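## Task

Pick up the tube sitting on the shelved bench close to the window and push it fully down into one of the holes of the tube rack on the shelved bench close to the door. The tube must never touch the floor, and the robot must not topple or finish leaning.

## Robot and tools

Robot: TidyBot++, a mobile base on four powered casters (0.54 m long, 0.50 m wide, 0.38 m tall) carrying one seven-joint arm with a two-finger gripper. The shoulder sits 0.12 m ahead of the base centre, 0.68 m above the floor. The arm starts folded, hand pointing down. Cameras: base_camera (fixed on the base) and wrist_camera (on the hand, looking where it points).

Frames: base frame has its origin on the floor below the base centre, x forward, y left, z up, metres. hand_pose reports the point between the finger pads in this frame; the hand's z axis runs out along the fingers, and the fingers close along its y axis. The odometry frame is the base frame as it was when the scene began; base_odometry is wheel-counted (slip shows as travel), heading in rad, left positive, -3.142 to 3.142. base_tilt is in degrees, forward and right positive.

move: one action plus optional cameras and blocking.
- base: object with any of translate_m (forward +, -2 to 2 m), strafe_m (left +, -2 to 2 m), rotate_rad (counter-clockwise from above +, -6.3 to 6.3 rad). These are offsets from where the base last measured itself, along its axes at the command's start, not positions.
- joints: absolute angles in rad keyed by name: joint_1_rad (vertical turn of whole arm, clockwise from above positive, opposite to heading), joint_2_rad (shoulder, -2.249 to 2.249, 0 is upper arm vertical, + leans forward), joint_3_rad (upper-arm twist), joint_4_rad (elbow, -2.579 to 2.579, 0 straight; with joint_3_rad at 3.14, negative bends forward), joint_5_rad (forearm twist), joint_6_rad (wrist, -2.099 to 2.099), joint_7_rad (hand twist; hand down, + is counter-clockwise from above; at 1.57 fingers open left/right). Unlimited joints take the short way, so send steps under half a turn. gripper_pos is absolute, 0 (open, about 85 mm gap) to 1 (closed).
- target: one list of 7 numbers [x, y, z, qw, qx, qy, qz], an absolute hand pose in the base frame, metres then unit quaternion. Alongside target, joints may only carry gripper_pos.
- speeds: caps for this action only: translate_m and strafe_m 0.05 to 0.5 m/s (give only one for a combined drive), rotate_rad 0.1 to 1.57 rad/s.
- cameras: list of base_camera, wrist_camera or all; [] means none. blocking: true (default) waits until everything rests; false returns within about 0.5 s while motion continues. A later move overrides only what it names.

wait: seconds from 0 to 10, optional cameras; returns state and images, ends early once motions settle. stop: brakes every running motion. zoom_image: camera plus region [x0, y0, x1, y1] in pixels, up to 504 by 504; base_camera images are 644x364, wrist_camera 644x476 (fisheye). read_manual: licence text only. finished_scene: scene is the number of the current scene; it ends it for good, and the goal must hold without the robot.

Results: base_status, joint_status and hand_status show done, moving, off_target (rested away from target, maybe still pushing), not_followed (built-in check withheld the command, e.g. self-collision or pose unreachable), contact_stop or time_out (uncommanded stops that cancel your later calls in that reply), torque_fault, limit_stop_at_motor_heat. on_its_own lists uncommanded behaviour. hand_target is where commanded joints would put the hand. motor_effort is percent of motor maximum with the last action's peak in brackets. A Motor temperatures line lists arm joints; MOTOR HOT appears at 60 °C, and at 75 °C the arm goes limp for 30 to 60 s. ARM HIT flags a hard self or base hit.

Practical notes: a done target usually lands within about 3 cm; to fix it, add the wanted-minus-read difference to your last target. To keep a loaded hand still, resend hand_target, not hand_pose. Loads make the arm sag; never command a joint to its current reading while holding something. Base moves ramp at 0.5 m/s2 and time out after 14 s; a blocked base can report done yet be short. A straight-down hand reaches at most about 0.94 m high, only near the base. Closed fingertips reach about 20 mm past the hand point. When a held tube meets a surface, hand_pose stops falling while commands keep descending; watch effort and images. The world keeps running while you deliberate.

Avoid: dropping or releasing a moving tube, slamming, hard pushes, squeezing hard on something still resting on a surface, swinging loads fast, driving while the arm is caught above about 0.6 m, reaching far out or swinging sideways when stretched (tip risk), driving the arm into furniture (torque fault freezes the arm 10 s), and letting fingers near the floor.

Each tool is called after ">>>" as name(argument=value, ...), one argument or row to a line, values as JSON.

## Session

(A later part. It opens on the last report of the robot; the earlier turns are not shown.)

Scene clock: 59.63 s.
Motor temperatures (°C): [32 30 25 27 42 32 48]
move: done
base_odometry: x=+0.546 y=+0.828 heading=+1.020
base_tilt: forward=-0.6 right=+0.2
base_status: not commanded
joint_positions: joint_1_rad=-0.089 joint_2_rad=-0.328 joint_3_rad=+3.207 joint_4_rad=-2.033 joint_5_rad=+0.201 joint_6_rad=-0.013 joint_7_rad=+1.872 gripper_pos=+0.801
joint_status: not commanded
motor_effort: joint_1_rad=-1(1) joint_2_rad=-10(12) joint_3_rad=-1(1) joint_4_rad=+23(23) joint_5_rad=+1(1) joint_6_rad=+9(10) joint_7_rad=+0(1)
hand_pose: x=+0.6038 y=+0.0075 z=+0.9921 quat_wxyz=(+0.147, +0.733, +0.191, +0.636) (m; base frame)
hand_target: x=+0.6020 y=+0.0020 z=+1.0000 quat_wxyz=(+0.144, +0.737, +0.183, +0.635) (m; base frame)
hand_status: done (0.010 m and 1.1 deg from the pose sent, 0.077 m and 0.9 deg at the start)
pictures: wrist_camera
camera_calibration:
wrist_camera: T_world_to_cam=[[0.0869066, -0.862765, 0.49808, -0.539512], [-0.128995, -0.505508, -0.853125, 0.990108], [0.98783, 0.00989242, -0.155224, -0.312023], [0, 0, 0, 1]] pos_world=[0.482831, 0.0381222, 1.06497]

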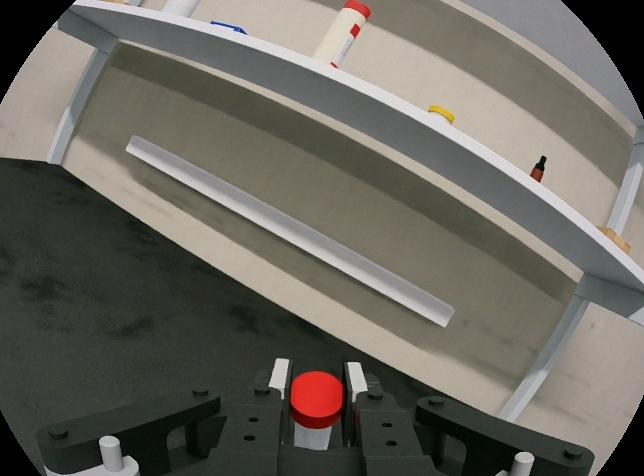

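>>> move(
  base={"translate_m": -0.6},
  speeds={"translate_m": 0.4},
  cameras=["wrist_camera"],
)

>>> move(
  target=[0.6, 0.0, 1.08, 0.0063, 0.8761, 0.0115, 0.4813],
  base={"rotate_rad": 3.14},
  speeds={"rotate_rad": 1.0},
)

Scene clock: 65.20 s.
Motor temperatures (°C): [32 30 25 27 42 32 48]
move: done
base_odometry: x=+0.232 y=+0.317 heading=+1.020
base_tilt: forward=-0.7 right=+0.2
base_status: done
joint_positions: joint_1_rad=-0.092 joint_2_rad=-0.338 joint_3_rad=+3.210 joint_4_rad=-2.033 joint_5_rad=+0.202 joint_6_rad=-0.018 joint_7_rad=+1.872 gripper_pos=+0.801
joint_status: not commanded
motor_effort: joint_1_rad=-1(1) joint_2_rad=-10(15) joint_3_rad=-1(2) joint_4_rad=+23(24) joint_5_rad=+1(1) joint_6_rad=+9(9) joint_7_rad=+0(1)
hand_pose: x=+0.6006 y=+0.0065 z=+0.9954 quat_wxyz=(+0.147, +0.732, +0.190, +0.638) (m; base frame)
hand_target: x=+0.6020 y=+0.0020 z=+1.0000 quat_wxyz=(+0.144, +0.737, +0.183, +0.635) (m; base frame)
hand_status: not commanded
pictures: wrist_camera
camera_calibration:
wrist_camera: T_world_to_cam=[[0.0836403, -0.863427, 0.497492, -0.53913], [-0.125361, -0.504392, -0.854326, 0.991016], [0.988579, 0.00908999, -0.150428, -0.313561], [0, 0, 0, 1]] pos_world=[0.479308, 0.0372118, 1.0677]

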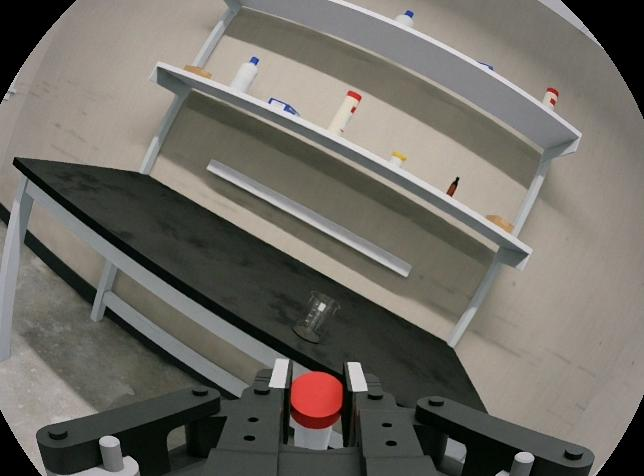

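Scene clock: 69.47 s.
Motor temperatures (°C): [32 30 25 27 42 32 48]
move: done
base_odometry: x=+0.232 y=+0.317 heading=-2.124
base_tilt: forward=-0.6 right=+0.2
base_status: done
joint_positions: joint_1_rad=-0.041 joint_2_rad=-0.149 joint_3_rad=+3.175 joint_4_rad=-1.250 joint_5_rad=+0.035 joint_6_rad=-1.021 joint_7_rad=+1.684 gripper_pos=+0.801
joint_status: not commanded
motor_effort: joint_1_rad=-1(2) joint_2_rad=-14(16) joint_3_rad=-1(3) joint_4_rad=+21(24) joint_5_rad=+1(2) joint_6_rad=+8(9) joint_7_rad=+0(1)
hand_pose: x=+0.6023 y=-0.0063 z=+1.0775 quat_wxyz=(+0.041, +0.871, +0.052, +0.487) (m; base frame)
hand_target: x=+0.6000 y=+0.0000 z=+1.0800 quat_wxyz=(+0.006, +0.876, +0.012, +0.481) (m; base frame)
hand_status: done (0.007 m and 6.2 deg from the pose sent, 0.085 m and 35.9 deg at the start)
pictures: base_camera, wrist_camera
camera_calibration:
wrist_camera: T_world_to_cam=[[0.063977, -0.984243, 0.16484, -0.221684], [-0.531705, -0.1734, -0.828988, 1.2745], [0.844509, -0.0346104, -0.534421, 0.197472], [0, 0, 0, 1]] pos_world=[0.525072, 0.00964071, 1.19862]

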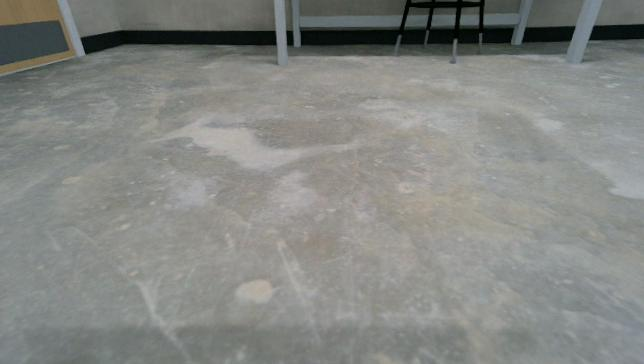

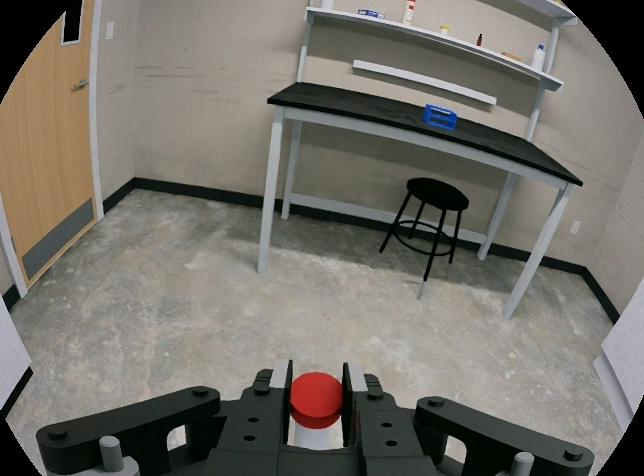

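>>> move(
)

Scene clock: 71.57 s.
Motor temperatures (°C): [32 30 25 27 42 32 48]
base_odometry: x=+0.232 y=+0.317 heading=-2.124
base_tilt: forward=-0.7 right=+0.2
base_status: done
joint_positions: joint_1_rad=-0.041 joint_2_rad=-0.149 joint_3_rad=+3.175 joint_4_rad=-1.250 joint_5_rad=+0.033 joint_6_rad=-1.021 joint_7_rad=+1.684 gripper_pos=+0.801
joint_status: not commanded
motor_effort: joint_1_rad=-1(2) joint_2_rad=-14(16) joint_3_rad=-1(3) joint_4_rad=+21(24) joint_5_rad=+1(2) joint_6_rad=+8(9) joint_7_rad=+1(1)
hand_pose: x=+0.6023 y=-0.0059 z=+1.0774 quat_wxyz=(+0.040, +0.871, +0.052, +0.487) (m; base frame)
hand_target: x=+0.6000 y=+0.0000 z=+1.0800 quat_wxyz=(+0.006, +0.876, +0.012, +0.481) (m; base frame)
hand_status: done (0.007 m and 6.1 deg from the pose sent, 0.085 m and 35.9 deg at the start)
pictures: base_camera, wrist_camera
camera_calibration:
wrist_camera: T_world_to_cam=[[0.0644532, -0.984417, 0.163611, -0.22025], [-0.531986, -0.172607, -0.828974, 1.27457], [0.844297, -0.0336087, -0.534821, 0.198007], [0, 0, 0, 1]] pos_world=[0.525073, 0.0098366, 1.19852]

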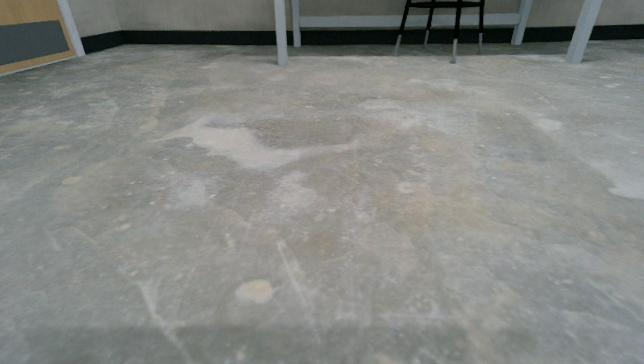

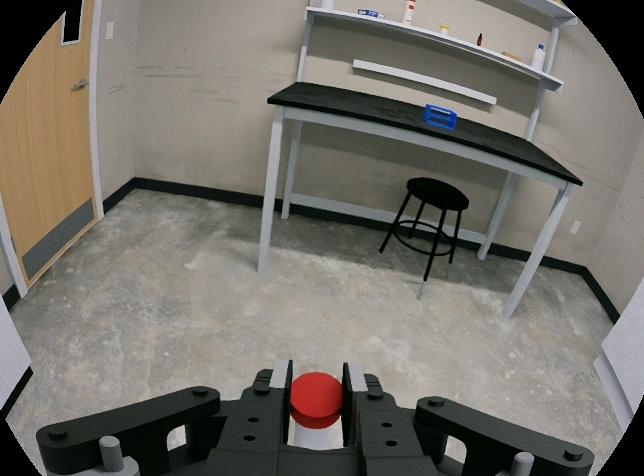

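>>> zoom_image(
  camera="wrist_camera",
  region=[340, 60, 540, 160],
)

>>> zoom_image(
  camera="base_camera",
  region=[260, 0, 620, 100],
)

Scaled by 2.520.

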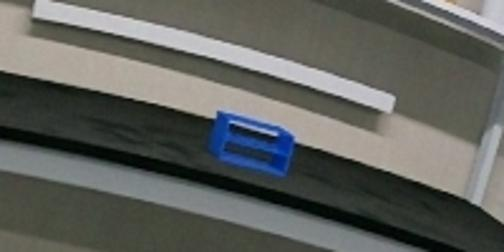

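Scaled by 1.400.

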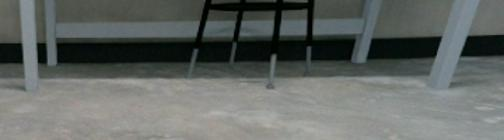

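>>> move(
  base={"translate_m": 1.07, "strafe_m": -0.479, "rotate_rad": -0.059},
  speeds={"translate_m": 0.4},
  target=[0.6, 0.0, 1.08, -0.0274, 0.8788, -0.0291, 0.4743],
)

>>> zoom_image(
  camera="wrist_camera",
  region=[200, 80, 440, 260],
)

Scene clock: 81.07 s.
Motor temperatures (°C): [32 30 25 27 42 32 48]
move: done
base_odometry: x=-0.739 y=-0.342 heading=-2.183
base_tilt: forward=-0.6 right=+0.2
base_status: done
joint_positions: joint_1_rad=-0.027 joint_2_rad=-0.130 joint_3_rad=+3.177 joint_4_rad=-1.225 joint_5_rad=-0.015 joint_6_rad=-1.052 joint_7_rad=+1.608 gripper_pos=+0.801
joint_status: not commanded
motor_effort: joint_1_rad=+0(3) joint_2_rad=-15(19) joint_3_rad=-1(3) joint_4_rad=+21(22) joint_5_rad=+1(2) joint_6_rad=+8(8) joint_7_rad=+0(1)
hand_pose: x=+0.6055 y=-0.0002 z=+1.0734 quat_wxyz=(+0.001, +0.879, +0.012, +0.477) (m; base frame)
hand_target: x=+0.6000 y=+0.0000 z=+1.0800 quat_wxyz=(-0.027, +0.879, -0.029, +0.475) (m; base frame)
hand_status: done (0.009 m and 5.8 deg from the pose sent, 0.007 m and 12.2 deg at the start)
pictures: base_camera, wrist_camera
camera_calibration:
wrist_camera: T_world_to_cam=[[0.0339828, -0.997777, 0.0573261, -0.0816288], [-0.556592, -0.0665352, -0.828117, 1.28803], [0.83009, -0.00376553, -0.557616, 0.226435], [0, 0, 0, 1]] pos_world=[0.531719, 0.00510455, 1.19758]

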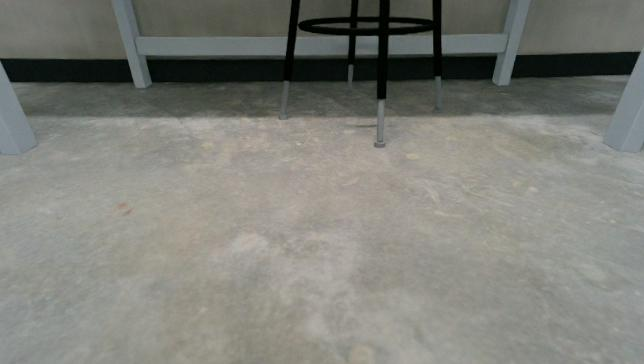

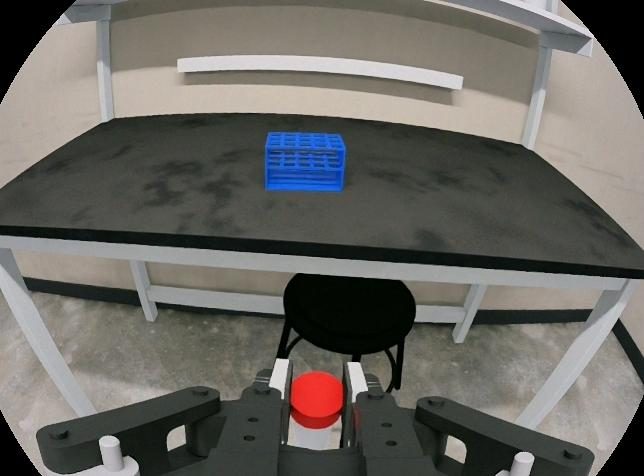

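Scaled by 2.100.

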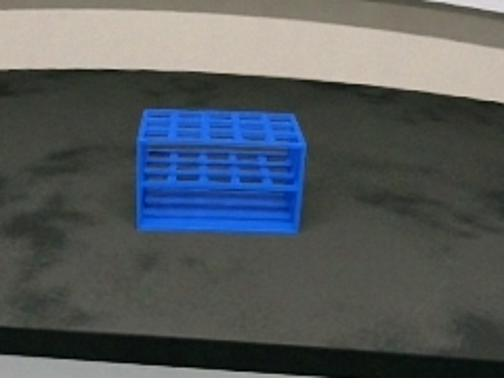

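>>> move(
  base={"translate_m": 0.27, "strafe_m": 0.034},
  speeds={"translate_m": 0.25},
  target=[0.595, 0.0, 1.16, -0.0223, 0.8763, -0.0295, 0.4790],
)

>>> zoom_image(
  camera="wrist_camera",
  region=[200, 100, 440, 280],
)

Scene clock: 90.30 s.
Motor temperatures (°C): [32 30 25 27 42 32 48]
move: done
base_odometry: x=-0.866 y=-0.583 heading=-2.184
base_tilt: forward=-0.6 right=+0.2
base_status: done
joint_positions: joint_1_rad=-0.027 joint_2_rad=-0.012 joint_3_rad=+3.177 joint_4_rad=-0.813 joint_5_rad=-0.015 joint_6_rad=-1.331 joint_7_rad=+1.601 gripper_pos=+0.801
joint_status: not commanded
motor_effort: joint_1_rad=+0(2) joint_2_rad=-17(20) joint_3_rad=-1(2) joint_4_rad=+18(21) joint_5_rad=+1(1) joint_6_rad=+8(8) joint_7_rad=-1(1)
hand_pose: x=+0.6035 y=+0.0017 z=+1.1555 quat_wxyz=(+0.002, +0.875, +0.012, +0.483) (m; base frame)
hand_target: x=+0.5950 y=+0.0000 z=+1.1600 quat_wxyz=(-0.022, +0.877, -0.030, +0.479) (m; base frame)
hand_status: done (0.010 m and 5.5 deg from the pose sent, 0.087 m and 5.5 deg at the start)
pictures: base_camera, wrist_camera
camera_calibration:
wrist_camera: T_world_to_cam=[[0.0322673, -0.997766, 0.0585003, -0.0847424], [-0.544393, -0.0666317, -0.83618, 1.35695], [0.838209, -0.00486587, -0.545327, 0.254843], [0, 0, 0, 1]] pos_world=[0.527836, 0.00710261, 1.27858]

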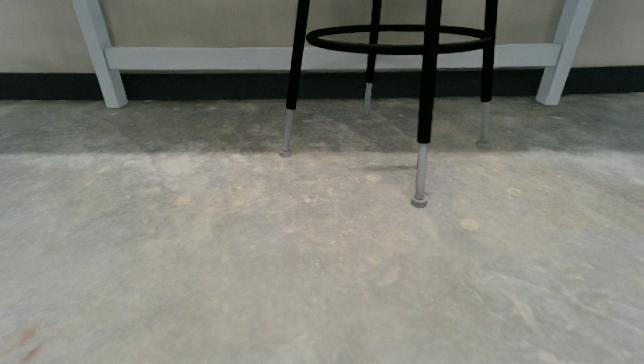

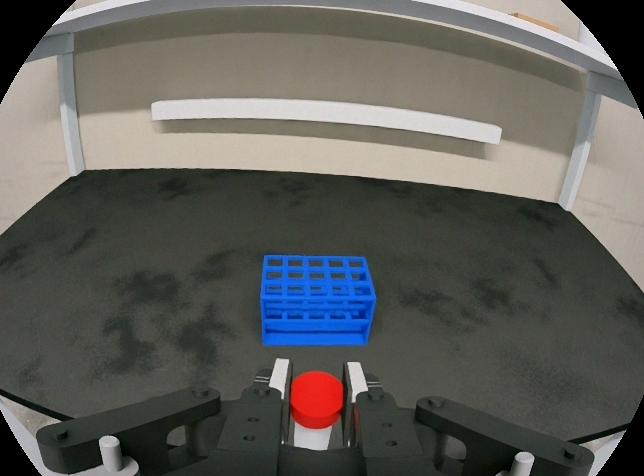

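Scaled by 2.100.

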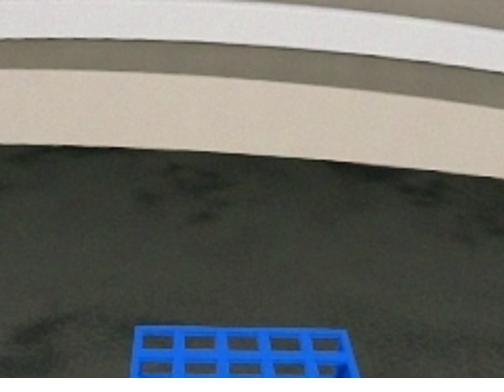

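>>> zoom_image(
  camera="wrist_camera",
  region=[240, 240, 400, 360],
)

Scaled by 3.150.

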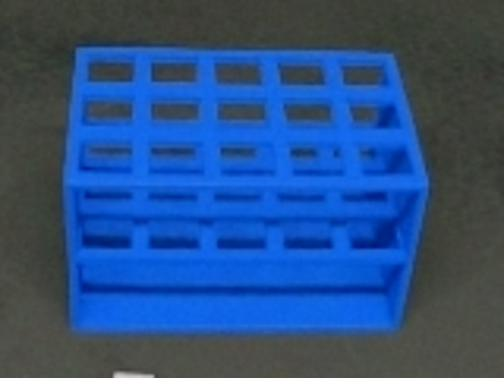

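>>> move(
  base={"translate_m": 0.12},
  speeds={"translate_m": 0.2},
)

>>> zoom_image(
  camera="wrist_camera",
  region=[220, 270, 420, 420],
)

Scene clock: 98.87 s.
Motor temperatures (°C): [32 30 25 27 42 32 48]
move: done
base_odometry: x=-0.935 y=-0.681 heading=-2.183
base_tilt: forward=-0.6 right=+0.2
base_status: done
joint_positions: joint_1_rad=-0.027 joint_2_rad=-0.011 joint_3_rad=+3.177 joint_4_rad=-0.810 joint_5_rad=-0.015 joint_6_rad=-1.335 joint_7_rad=+1.601 gripper_pos=+0.801
joint_status: not commanded
motor_effort: joint_1_rad=-1(2) joint_2_rad=-17(21) joint_3_rad=-1(2) joint_4_rad=+18(19) joint_5_rad=+1(2) joint_6_rad=+8(8) joint_7_rad=+0(1)
hand_pose: x=+0.6034 y=+0.0018 z=+1.1553 quat_wxyz=(+0.002, +0.876, +0.012, +0.482) (m; base frame)
hand_target: x=+0.5950 y=+0.0000 z=+1.1600 quat_wxyz=(-0.022, +0.877, -0.030, +0.479) (m; base frame)
hand_status: not commanded
pictures: base_camera, wrist_camera
camera_calibration:
wrist_camera: T_world_to_cam=[[0.0322442, -0.997786, 0.0581729, -0.0842236], [-0.546398, -0.0663334, -0.834895, 1.35653], [0.836905, -0.00486504, -0.547327, 0.257817], [0, 0, 0, 1]] pos_world=[0.52815, 0.00720002, 1.27857]

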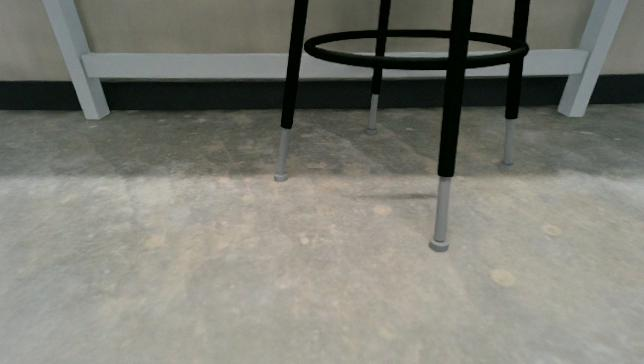

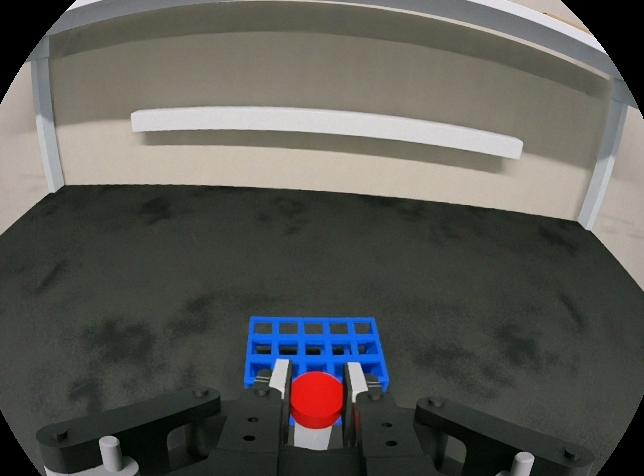

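Scaled by 2.520.

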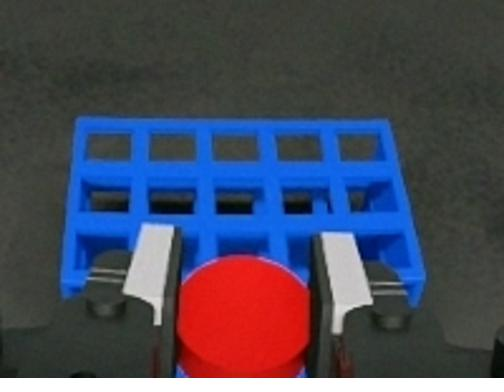

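>>> zoom_image(
  camera="wrist_camera",
  region=[236, 308, 316, 368],
)

>>> zoom_image(
  camera="wrist_camera",
  region=[312, 308, 392, 368],
)

>>> zoom_image(
  camera="wrist_camera",
  region=[236, 350, 396, 470],
)

Scaled by 6.300.

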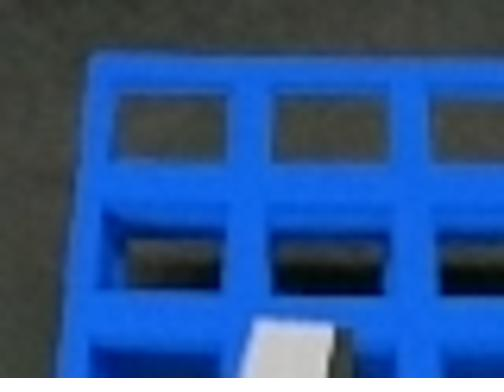

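Scaled by 6.300.

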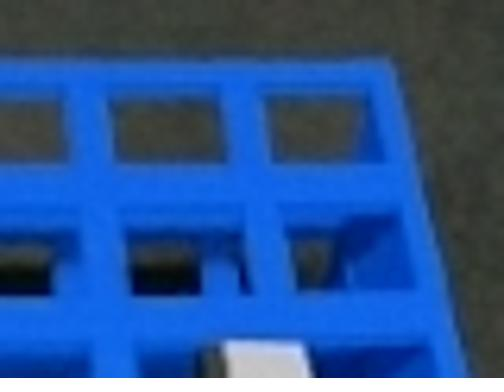

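Scaled by 3.150.

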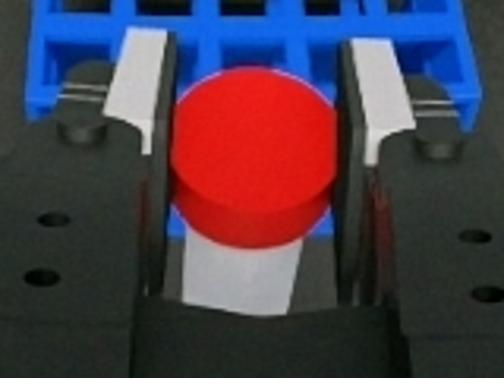

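>>> move(
  base={"translate_m": 0.075},
  speeds={"translate_m": 0.15},
)

>>> zoom_image(
  camera="wrist_camera",
  region=[230, 330, 400, 457],
)

Scene clock: 104.80 s.
Motor temperatures (°C): [32 30 25 27 42 32 48]
move: done
base_odometry: x=-0.978 y=-0.743 heading=-2.183
base_tilt: forward=-0.6 right=+0.2
base_status: done
joint_positions: joint_1_rad=-0.027 joint_2_rad=-0.010 joint_3_rad=+3.177 joint_4_rad=-0.809 joint_5_rad=-0.015 joint_6_rad=-1.336 joint_7_rad=+1.601 gripper_pos=+0.801
joint_status: not commanded
motor_effort: joint_1_rad=+0(2) joint_2_rad=-17(21) joint_3_rad=-1(2) joint_4_rad=+18(19) joint_5_rad=+1(1) joint_6_rad=+7(8) joint_7_rad=+0(1)
hand_pose: x=+0.6036 y=+0.0018 z=+1.1551 quat_wxyz=(+0.002, +0.876, +0.012, +0.482) (m; base frame)
hand_target: x=+0.5950 y=+0.0000 z=+1.1600 quat_wxyz=(-0.022, +0.877, -0.030, +0.479) (m; base frame)
hand_status: not commanded
pictures: base_camera, wrist_camera
camera_calibration:
wrist_camera: T_world_to_cam=[[0.0322441, -0.997792, 0.0580581, -0.0840722], [-0.547189, -0.0662326, -0.834384, 1.35623], [0.836388, -0.00486482, -0.548117, 0.258815], [0, 0, 0, 1]] pos_world=[0.528356, 0.00719915, 1.27836]

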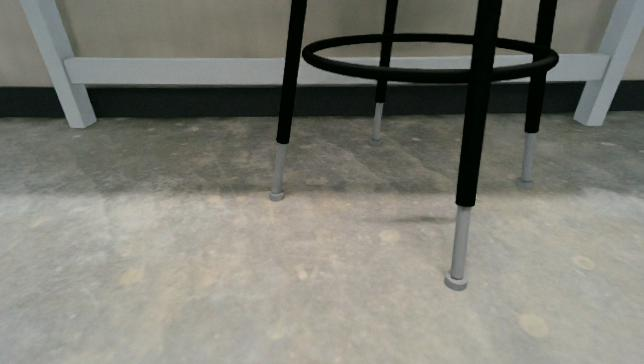

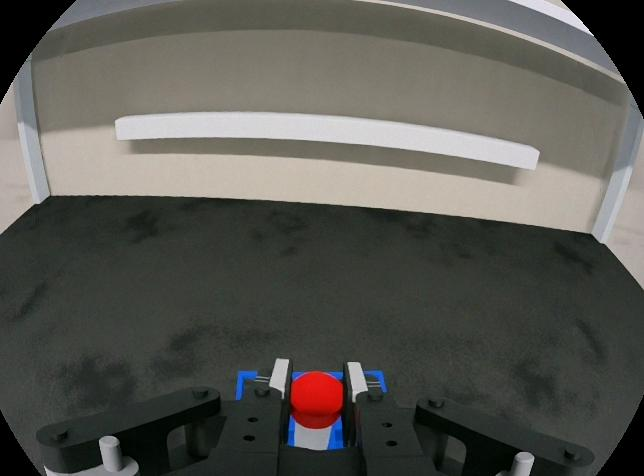

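Scaled by 2.965.

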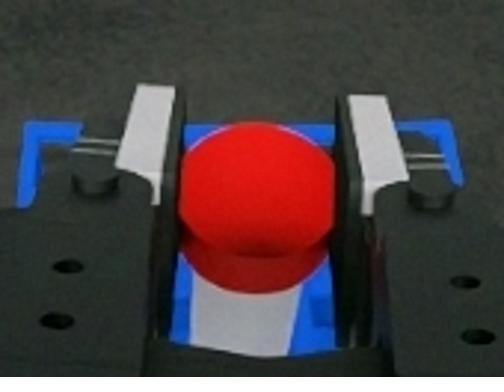

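>>> zoom_image(
  camera="wrist_camera",
  region=[230, 360, 320, 428],
)

>>> zoom_image(
  camera="wrist_camera",
  region=[310, 360, 400, 428],
)

>>> zoom_image(
  camera="wrist_camera",
  region=[275, 396, 365, 464],
)

Scaled by 5.600.

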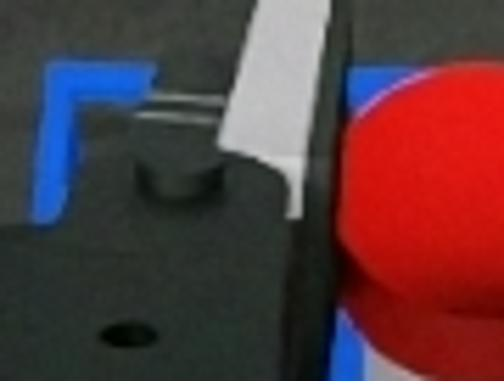

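Scaled by 5.600.

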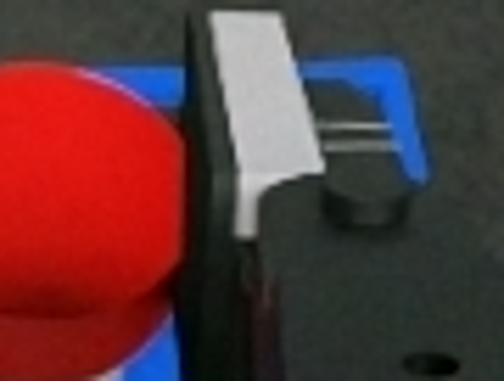

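Scaled by 5.600.

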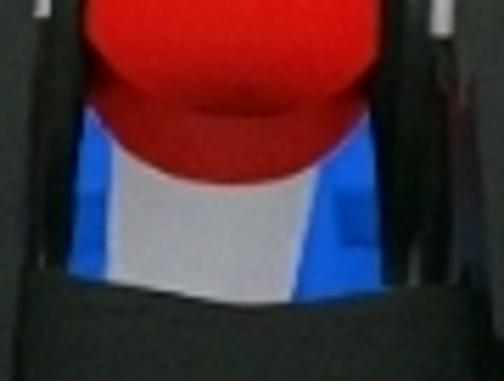

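>>> move(
  base={"translate_m": 0.045, "strafe_m": -0.0065},
  speeds={"translate_m": 0.1},
)

>>> zoom_image(
  camera="wrist_camera",
  region=[230, 360, 400, 476],
)

>>> zoom_image(
  camera="wrist_camera",
  region=[275, 396, 365, 464],
)

Scene clock: 111.20 s.
Motor temperatures (°C): [32 30 25 27 41 32 48]
move: done
base_odometry: x=-1.010 y=-0.776 heading=-2.183
base_tilt: forward=-0.6 right=+0.2
base_status: done
joint_positions: joint_1_rad=-0.027 joint_2_rad=-0.012 joint_3_rad=+3.177 joint_4_rad=-0.809 joint_5_rad=-0.015 joint_6_rad=-1.337 joint_7_rad=+1.601 gripper_pos=+0.801
joint_status: not commanded
motor_effort: joint_1_rad=-1(2) joint_2_rad=-17(21) joint_3_rad=-1(2) joint_4_rad=+18(19) joint_5_rad=+1(1) joint_6_rad=+8(8) joint_7_rad=+0(1)
hand_pose: x=+0.6026 y=+0.0018 z=+1.1559 quat_wxyz=(+0.002, +0.876, +0.011, +0.483) (m; base frame)
hand_target: x=+0.5950 y=+0.0000 z=+1.1600 quat_wxyz=(-0.022, +0.877, -0.030, +0.479) (m; base frame)
hand_status: not commanded
pictures: base_camera, wrist_camera
camera_calibration:
wrist_camera: T_world_to_cam=[[0.0321891, -0.997799, 0.0579658, -0.0840335], [-0.545984, -0.0661322, -0.835181, 1.35662], [0.837177, -0.0047646, -0.546911, 0.25831], [0, 0, 0, 1]] pos_world=[0.527147, 0.00709853, 1.27917]

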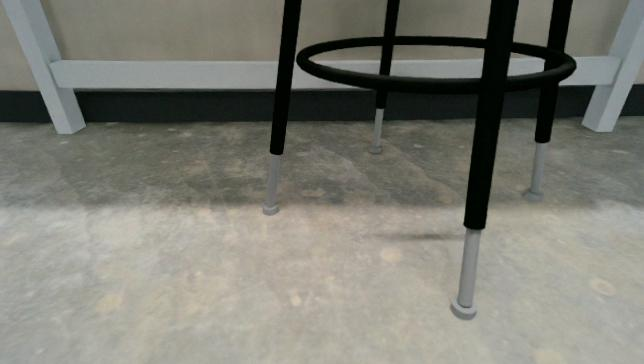

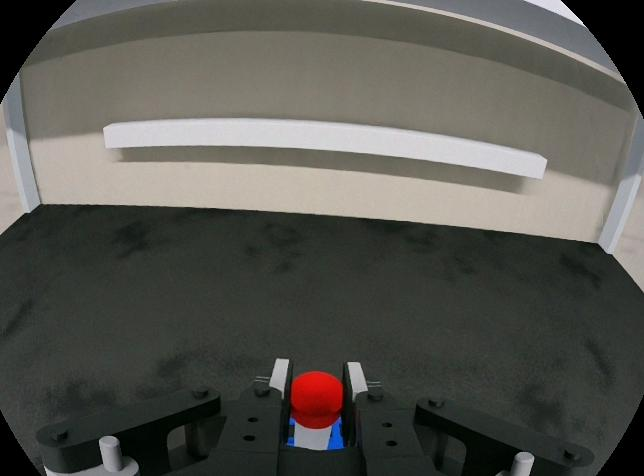

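Scaled by 2.965.

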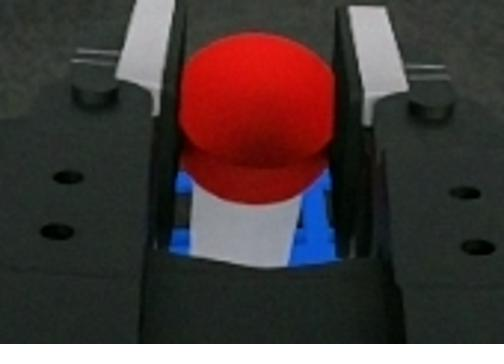

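Scaled by 5.600.

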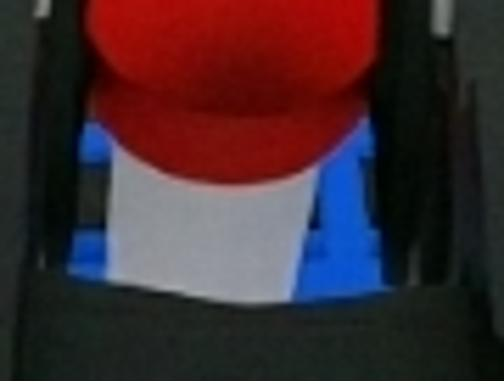

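>>> zoom_image(
  camera="wrist_camera",
  region=[284, 412, 348, 456],
)

Scaled by 7.875.

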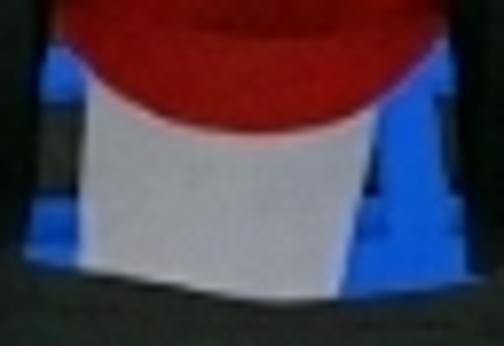

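>>> move(
  base={"translate_m": -0.1},
  speeds={"translate_m": 0.2},
)

>>> zoom_image(
  camera="wrist_camera",
  region=[220, 290, 420, 440],
)

Scene clock: 118.63 s.
Motor temperatures (°C): [32 30 25 27 41 32 48]
move: done
base_odometry: x=-0.952 y=-0.694 heading=-2.182
base_tilt: forward=-0.6 right=+0.2
base_status: done
joint_positions: joint_1_rad=-0.027 joint_2_rad=-0.018 joint_3_rad=+3.177 joint_4_rad=-0.808 joint_5_rad=-0.015 joint_6_rad=-1.338 joint_7_rad=+1.601 gripper_pos=+0.801
joint_status: not commanded
motor_effort: joint_1_rad=+0(1) joint_2_rad=-16(22) joint_3_rad=+0(2) joint_4_rad=+18(20) joint_5_rad=+0(1) joint_6_rad=+8(8) joint_7_rad=+0(1)
hand_pose: x=+0.5991 y=+0.0016 z=+1.1597 quat_wxyz=(+0.002, +0.874, +0.011, +0.486) (m; base frame)
hand_target: x=+0.5950 y=+0.0000 z=+1.1600 quat_wxyz=(-0.022, +0.877, -0.030, +0.479) (m; base frame)
hand_status: not commanded
pictures: base_camera, wrist_camera
camera_calibration:
wrist_camera: T_world_to_cam=[[0.0315939, -0.997819, 0.0579506, -0.0838479], [-0.539748, -0.0658312, -0.839249, 1.35883], [0.841234, -0.00476359, -0.540651, 0.253521], [0, 0, 0, 1]] pos_world=[0.522804, 0.00699592, 1.28232]

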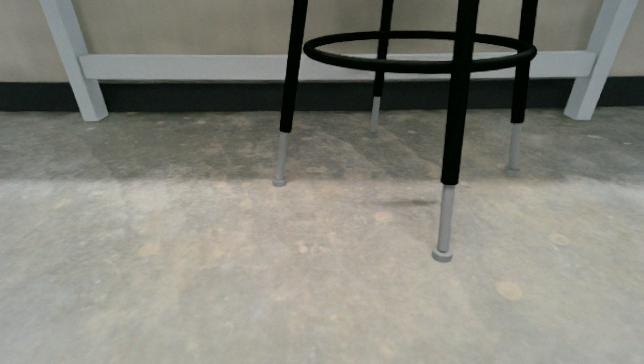

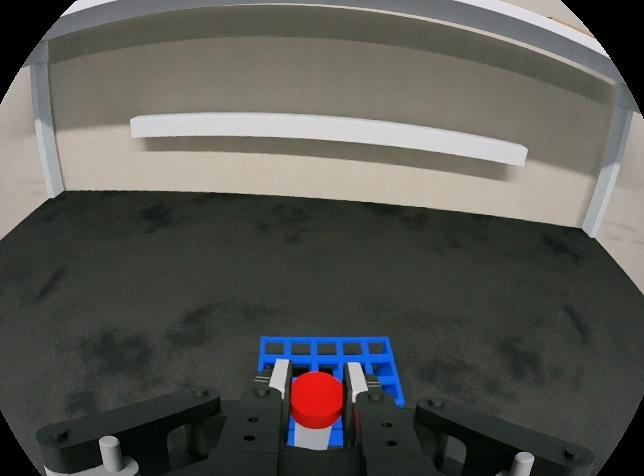

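Scaled by 2.520.

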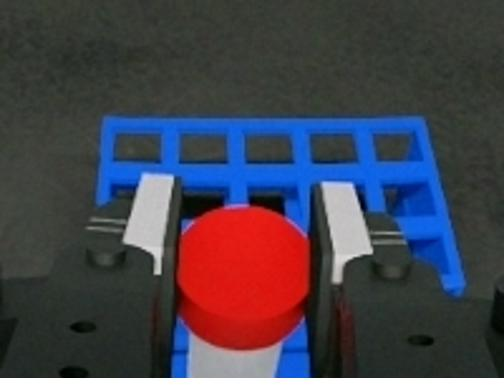

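>>> move(
  base={"translate_m": 0.108, "strafe_m": -0.0203},
  speeds={"translate_m": 0.15},
)

>>> zoom_image(
  camera="wrist_camera",
  region=[284, 412, 348, 456],
)

>>> zoom_image(
  camera="wrist_camera",
  region=[230, 360, 400, 476],
)

Scene clock: 121.53 s.
Motor temperatures (°C): [32 30 25 27 41 32 48]
move: done
base_odometry: x=-1.031 y=-0.771 heading=-2.183
base_tilt: forward=-0.6 right=+0.2
base_status: done
joint_positions: joint_1_rad=-0.027 joint_2_rad=-0.010 joint_3_rad=+3.177 joint_4_rad=-0.807 joint_5_rad=-0.015 joint_6_rad=-1.338 joint_7_rad=+1.601 gripper_pos=+0.801
joint_status: not commanded
motor_effort: joint_1_rad=-1(2) joint_2_rad=-17(21) joint_3_rad=-1(1) joint_4_rad=+18(19) joint_5_rad=+1(2) joint_6_rad=+8(8) joint_7_rad=-1(1)
hand_pose: x=+0.6029 y=+0.0017 z=+1.1558 quat_wxyz=(+0.002, +0.876, +0.011, +0.482) (m; base frame)
hand_target: x=+0.5950 y=+0.0000 z=+1.1600 quat_wxyz=(-0.022, +0.877, -0.030, +0.479) (m; base frame)
hand_status: not commanded
pictures: base_camera, wrist_camera
camera_calibration:
wrist_camera: T_world_to_cam=[[0.0320098, -0.997805, 0.0579684, -0.0839537], [-0.546601, -0.0660327, -0.834786, 1.35663], [0.836781, -0.00496429, -0.547515, 0.258813], [0, 0, 0, 1]] pos_world=[0.527652, 0.00709716, 1.27906]

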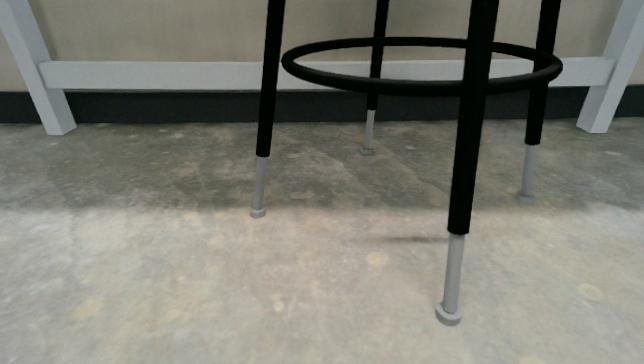

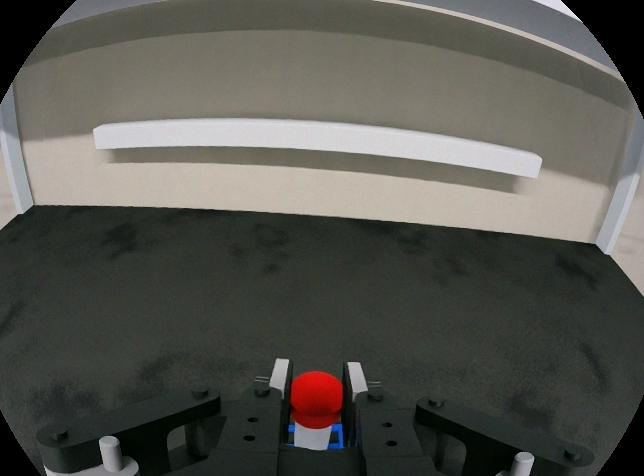

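Scaled by 7.875.

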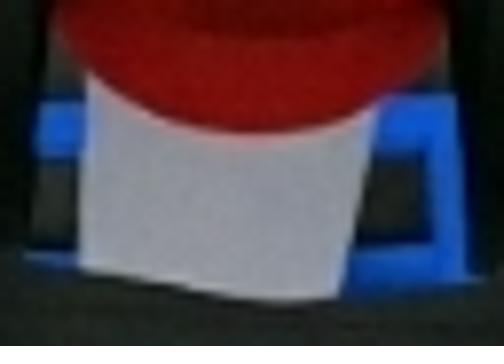

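Scaled by 2.965.

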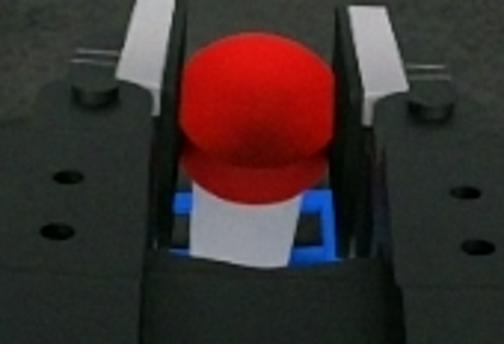

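>>> move(
  base={"translate_m": -0.055},
  speeds={"translate_m": 0.2},
)

>>> zoom_image(
  camera="wrist_camera",
  region=[220, 340, 420, 470],
)

>>> zoom_image(
  camera="wrist_camera",
  region=[284, 412, 348, 456],
)

Scene clock: 130.40 s.
Motor temperatures (°C): [32 30 25 28 41 32 48]
move: done
base_odometry: x=-1.000 y=-0.726 heading=-2.183
base_tilt: forward=-0.6 right=+0.2
base_status: done
joint_positions: joint_1_rad=-0.027 joint_2_rad=-0.020 joint_3_rad=+3.177 joint_4_rad=-0.805 joint_5_rad=-0.015 joint_6_rad=-1.340 joint_7_rad=+1.601 gripper_pos=+0.801
joint_status: not commanded
motor_effort: joint_1_rad=+0(1) joint_2_rad=-17(22) joint_3_rad=-1(2) joint_4_rad=+18(20) joint_5_rad=+1(2) joint_6_rad=+8(8) joint_7_rad=+1(1)
hand_pose: x=+0.5981 y=+0.0016 z=+1.1611 quat_wxyz=(+0.002, +0.873, +0.011, +0.487) (m; base frame)
hand_target: x=+0.5950 y=+0.0000 z=+1.1600 quat_wxyz=(-0.022, +0.877, -0.030, +0.479) (m; base frame)
hand_status: not commanded
pictures: base_camera, wrist_camera
camera_calibration:
wrist_camera: T_world_to_cam=[[0.0313321, -0.997825, 0.0579906, -0.0838957], [-0.537941, -0.065734, -0.840416, 1.35974], [0.8424, -0.00486348, -0.53883, 0.252253], [0, 0, 0, 1]] pos_world=[0.521591, 0.00689483, 1.28354]

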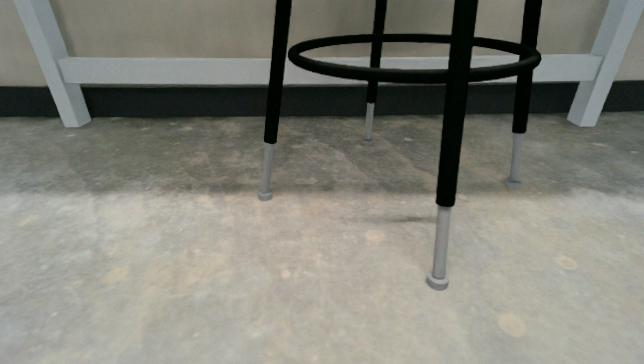

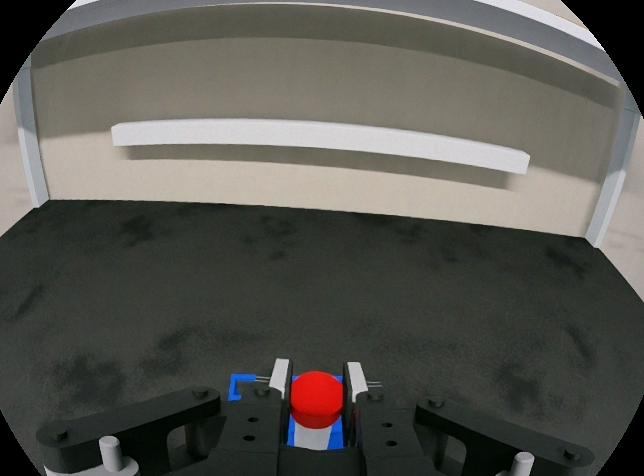

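Scaled by 2.520.

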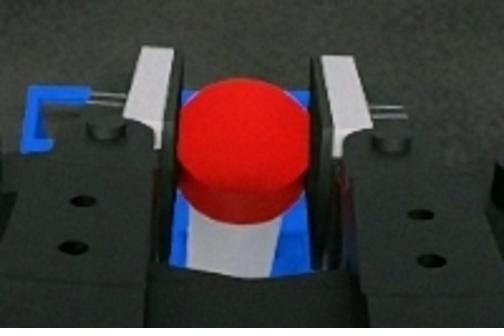

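Scaled by 7.875.

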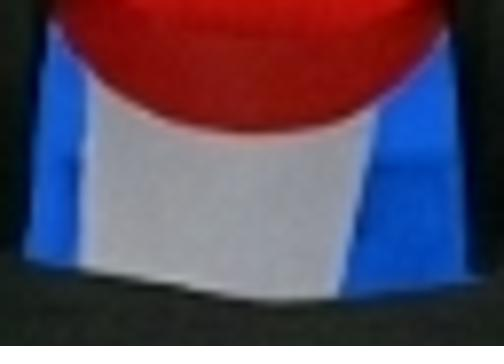

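>>> move(
  base={"translate_m": 0.062, "strafe_m": 0.004},
  speeds={"translate_m": 0.15},
)

>>> zoom_image(
  camera="wrist_camera",
  region=[284, 412, 348, 456],
)

Scene clock: 142.03 s.
Motor temperatures (°C): [32 30 25 28 41 32 48]
move: done
base_odometry: x=-1.033 y=-0.779 heading=-2.183
base_tilt: forward=-0.6 right=+0.2
base_status: done
joint_positions: joint_1_rad=-0.027 joint_2_rad=-0.009 joint_3_rad=+3.177 joint_4_rad=-0.805 joint_5_rad=-0.015 joint_6_rad=-1.340 joint_7_rad=+1.600 gripper_pos=+0.801
joint_status: not commanded
motor_effort: joint_1_rad=-1(1) joint_2_rad=-17(21) joint_3_rad=-1(2) joint_4_rad=+17(19) joint_5_rad=+1(1) joint_6_rad=+8(8) joint_7_rad=+0(1)
hand_pose: x=+0.6032 y=+0.0017 z=+1.1559 quat_wxyz=(+0.002, +0.876, +0.011, +0.482) (m; base frame)
hand_target: x=+0.5950 y=+0.0000 z=+1.1600 quat_wxyz=(-0.022, +0.877, -0.030, +0.479) (m; base frame)
hand_status: not commanded
pictures: base_camera, wrist_camera
camera_calibration:
wrist_camera: T_world_to_cam=[[0.0319765, -0.997812, 0.0578737, -0.0838369], [-0.546906, -0.0659334, -0.834594, 1.35687], [0.836583, -0.004964, -0.547817, 0.259159], [0, 0, 0, 1]] pos_world=[0.527954, 0.0070963, 1.27926]

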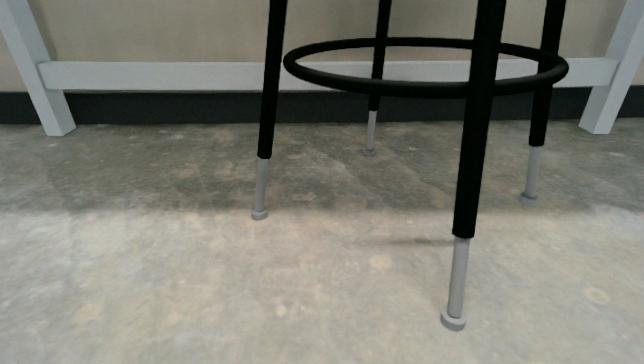

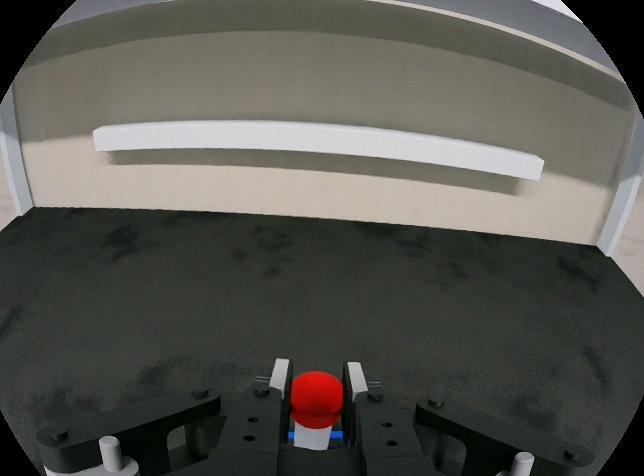

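Scaled by 7.875.

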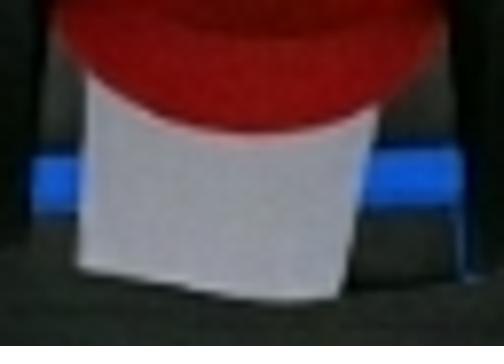

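>>> move(
  target=[0.5922, 0.0, 1.130, -0.0223, 0.8763, -0.0295, 0.4790],
)

>>> zoom_image(
  camera="wrist_camera",
  region=[284, 412, 348, 456],
)

Scene clock: 146.90 s.
Motor temperatures (°C): [32 30 25 28 41 32 48]
move: done
base_odometry: x=-1.033 y=-0.779 heading=-2.183
base_tilt: forward=-0.6 right=+0.2
base_status: not commanded
joint_positions: joint_1_rad=-0.027 joint_2_rad=-0.068 joint_3_rad=+3.177 joint_4_rad=-0.954 joint_5_rad=-0.015 joint_6_rad=-1.281 joint_7_rad=+1.600 gripper_pos=+0.801
joint_status: not commanded
motor_effort: joint_1_rad=-1(1) joint_2_rad=-16(18) joint_3_rad=-1(1) joint_4_rad=+19(19) joint_5_rad=+1(1) joint_6_rad=+7(8) joint_7_rad=+1(1)
hand_pose: x=+0.5920 y=+0.0009 z=+1.1254 quat_wxyz=(+0.001, +0.884, +0.010, +0.468) (m; base frame)
hand_target: x=+0.5922 y=+0.0000 z=+1.1300 quat_wxyz=(-0.022, +0.877, -0.030, +0.479) (m; base frame)
hand_status: done (0.005 m and 5.5 deg from the pose sent, 0.028 m and 5.5 deg at the start)
pictures: base_camera, wrist_camera
camera_calibration:
wrist_camera: T_world_to_cam=[[0.0332533, -0.997991, 0.0539188, -0.0788107], [-0.573425, -0.0632369, -0.816814, 1.32091], [0.818583, -0.00375661, -0.574376, 0.292243], [0, 0, 0, 1]] pos_world=[0.52084, 0.00597594, 1.25105]

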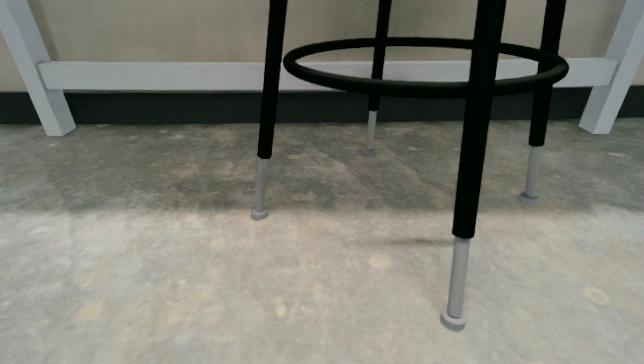

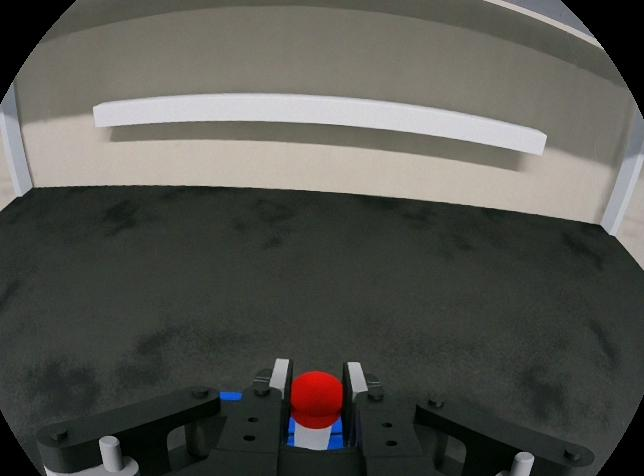

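Scaled by 7.875.

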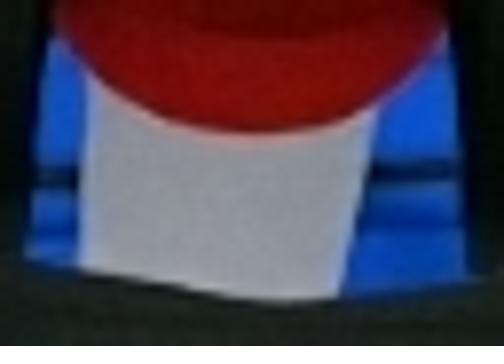

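>>> move(
  target=[0.601, 0.0, 1.133, -0.0171, 0.8665, -0.0271, 0.4966],
)

>>> zoom_image(
  camera="wrist_camera",
  region=[284, 412, 348, 456],
)

>>> zoom_image(
  camera="wrist_camera",
  region=[200, 360, 420, 470],
)

Scene clock: 149.90 s.
Motor temperatures (°C): [32 30 25 28 41 32 48]
move: done
base_odometry: x=-1.033 y=-0.779 heading=-2.183
base_tilt: forward=-0.6 right=+0.2
base_status: not commanded
joint_positions: joint_1_rad=-0.027 joint_2_rad=-0.078 joint_3_rad=+3.177 joint_4_rad=-0.993 joint_5_rad=-0.015 joint_6_rad=-1.207 joint_7_rad=+1.599 gripper_pos=+0.801
joint_status: not commanded
motor_effort: joint_1_rad=-1(1) joint_2_rad=-15(17) joint_3_rad=-1(1) joint_4_rad=+19(19) joint_5_rad=+1(1) joint_6_rad=+8(8) joint_7_rad=+0(1)
hand_pose: x=+0.6011 y=+0.0005 z=+1.1300 quat_wxyz=(+0.000, +0.873, +0.009, +0.488) (m; base frame)
hand_target: x=+0.6010 y=+0.0000 z=+1.1330 quat_wxyz=(-0.017, +0.867, -0.027, +0.497) (m; base frame)
hand_status: done (0.003 m and 4.8 deg from the pose sent, 0.012 m and 6.1 deg at the start)
pictures: base_camera, wrist_camera
camera_calibration:
wrist_camera: T_world_to_cam=[[0.0292476, -0.998127, 0.0537293, -0.0770691], [-0.535698, -0.0610331, -0.842201, 1.3358], [0.843903, -0.00415027, -0.536479, 0.229481], [0, 0, 0, 1]] pos_world=[0.52418, 0.0055558, 1.25227]

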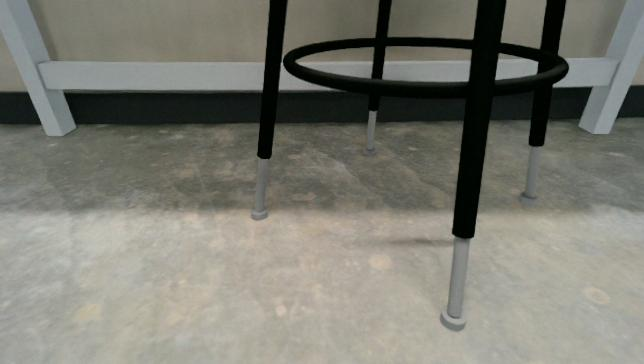

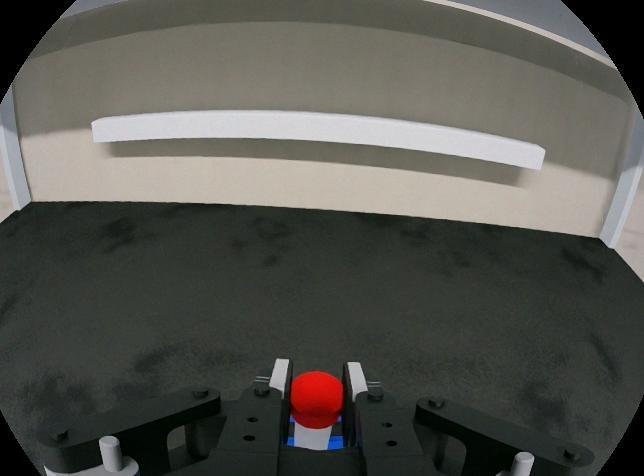

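Scaled by 7.875.

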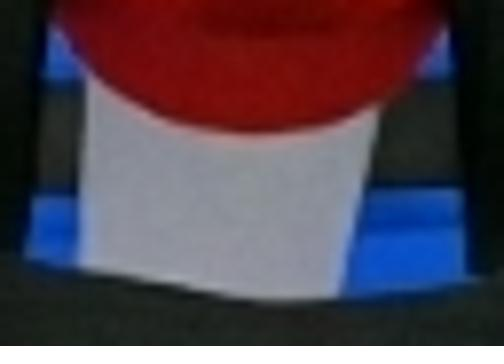

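Scaled by 2.291.

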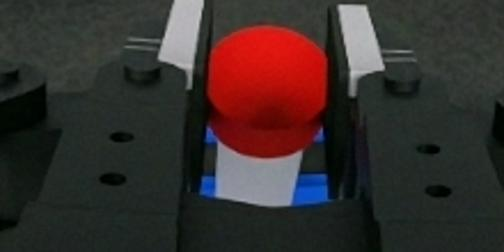

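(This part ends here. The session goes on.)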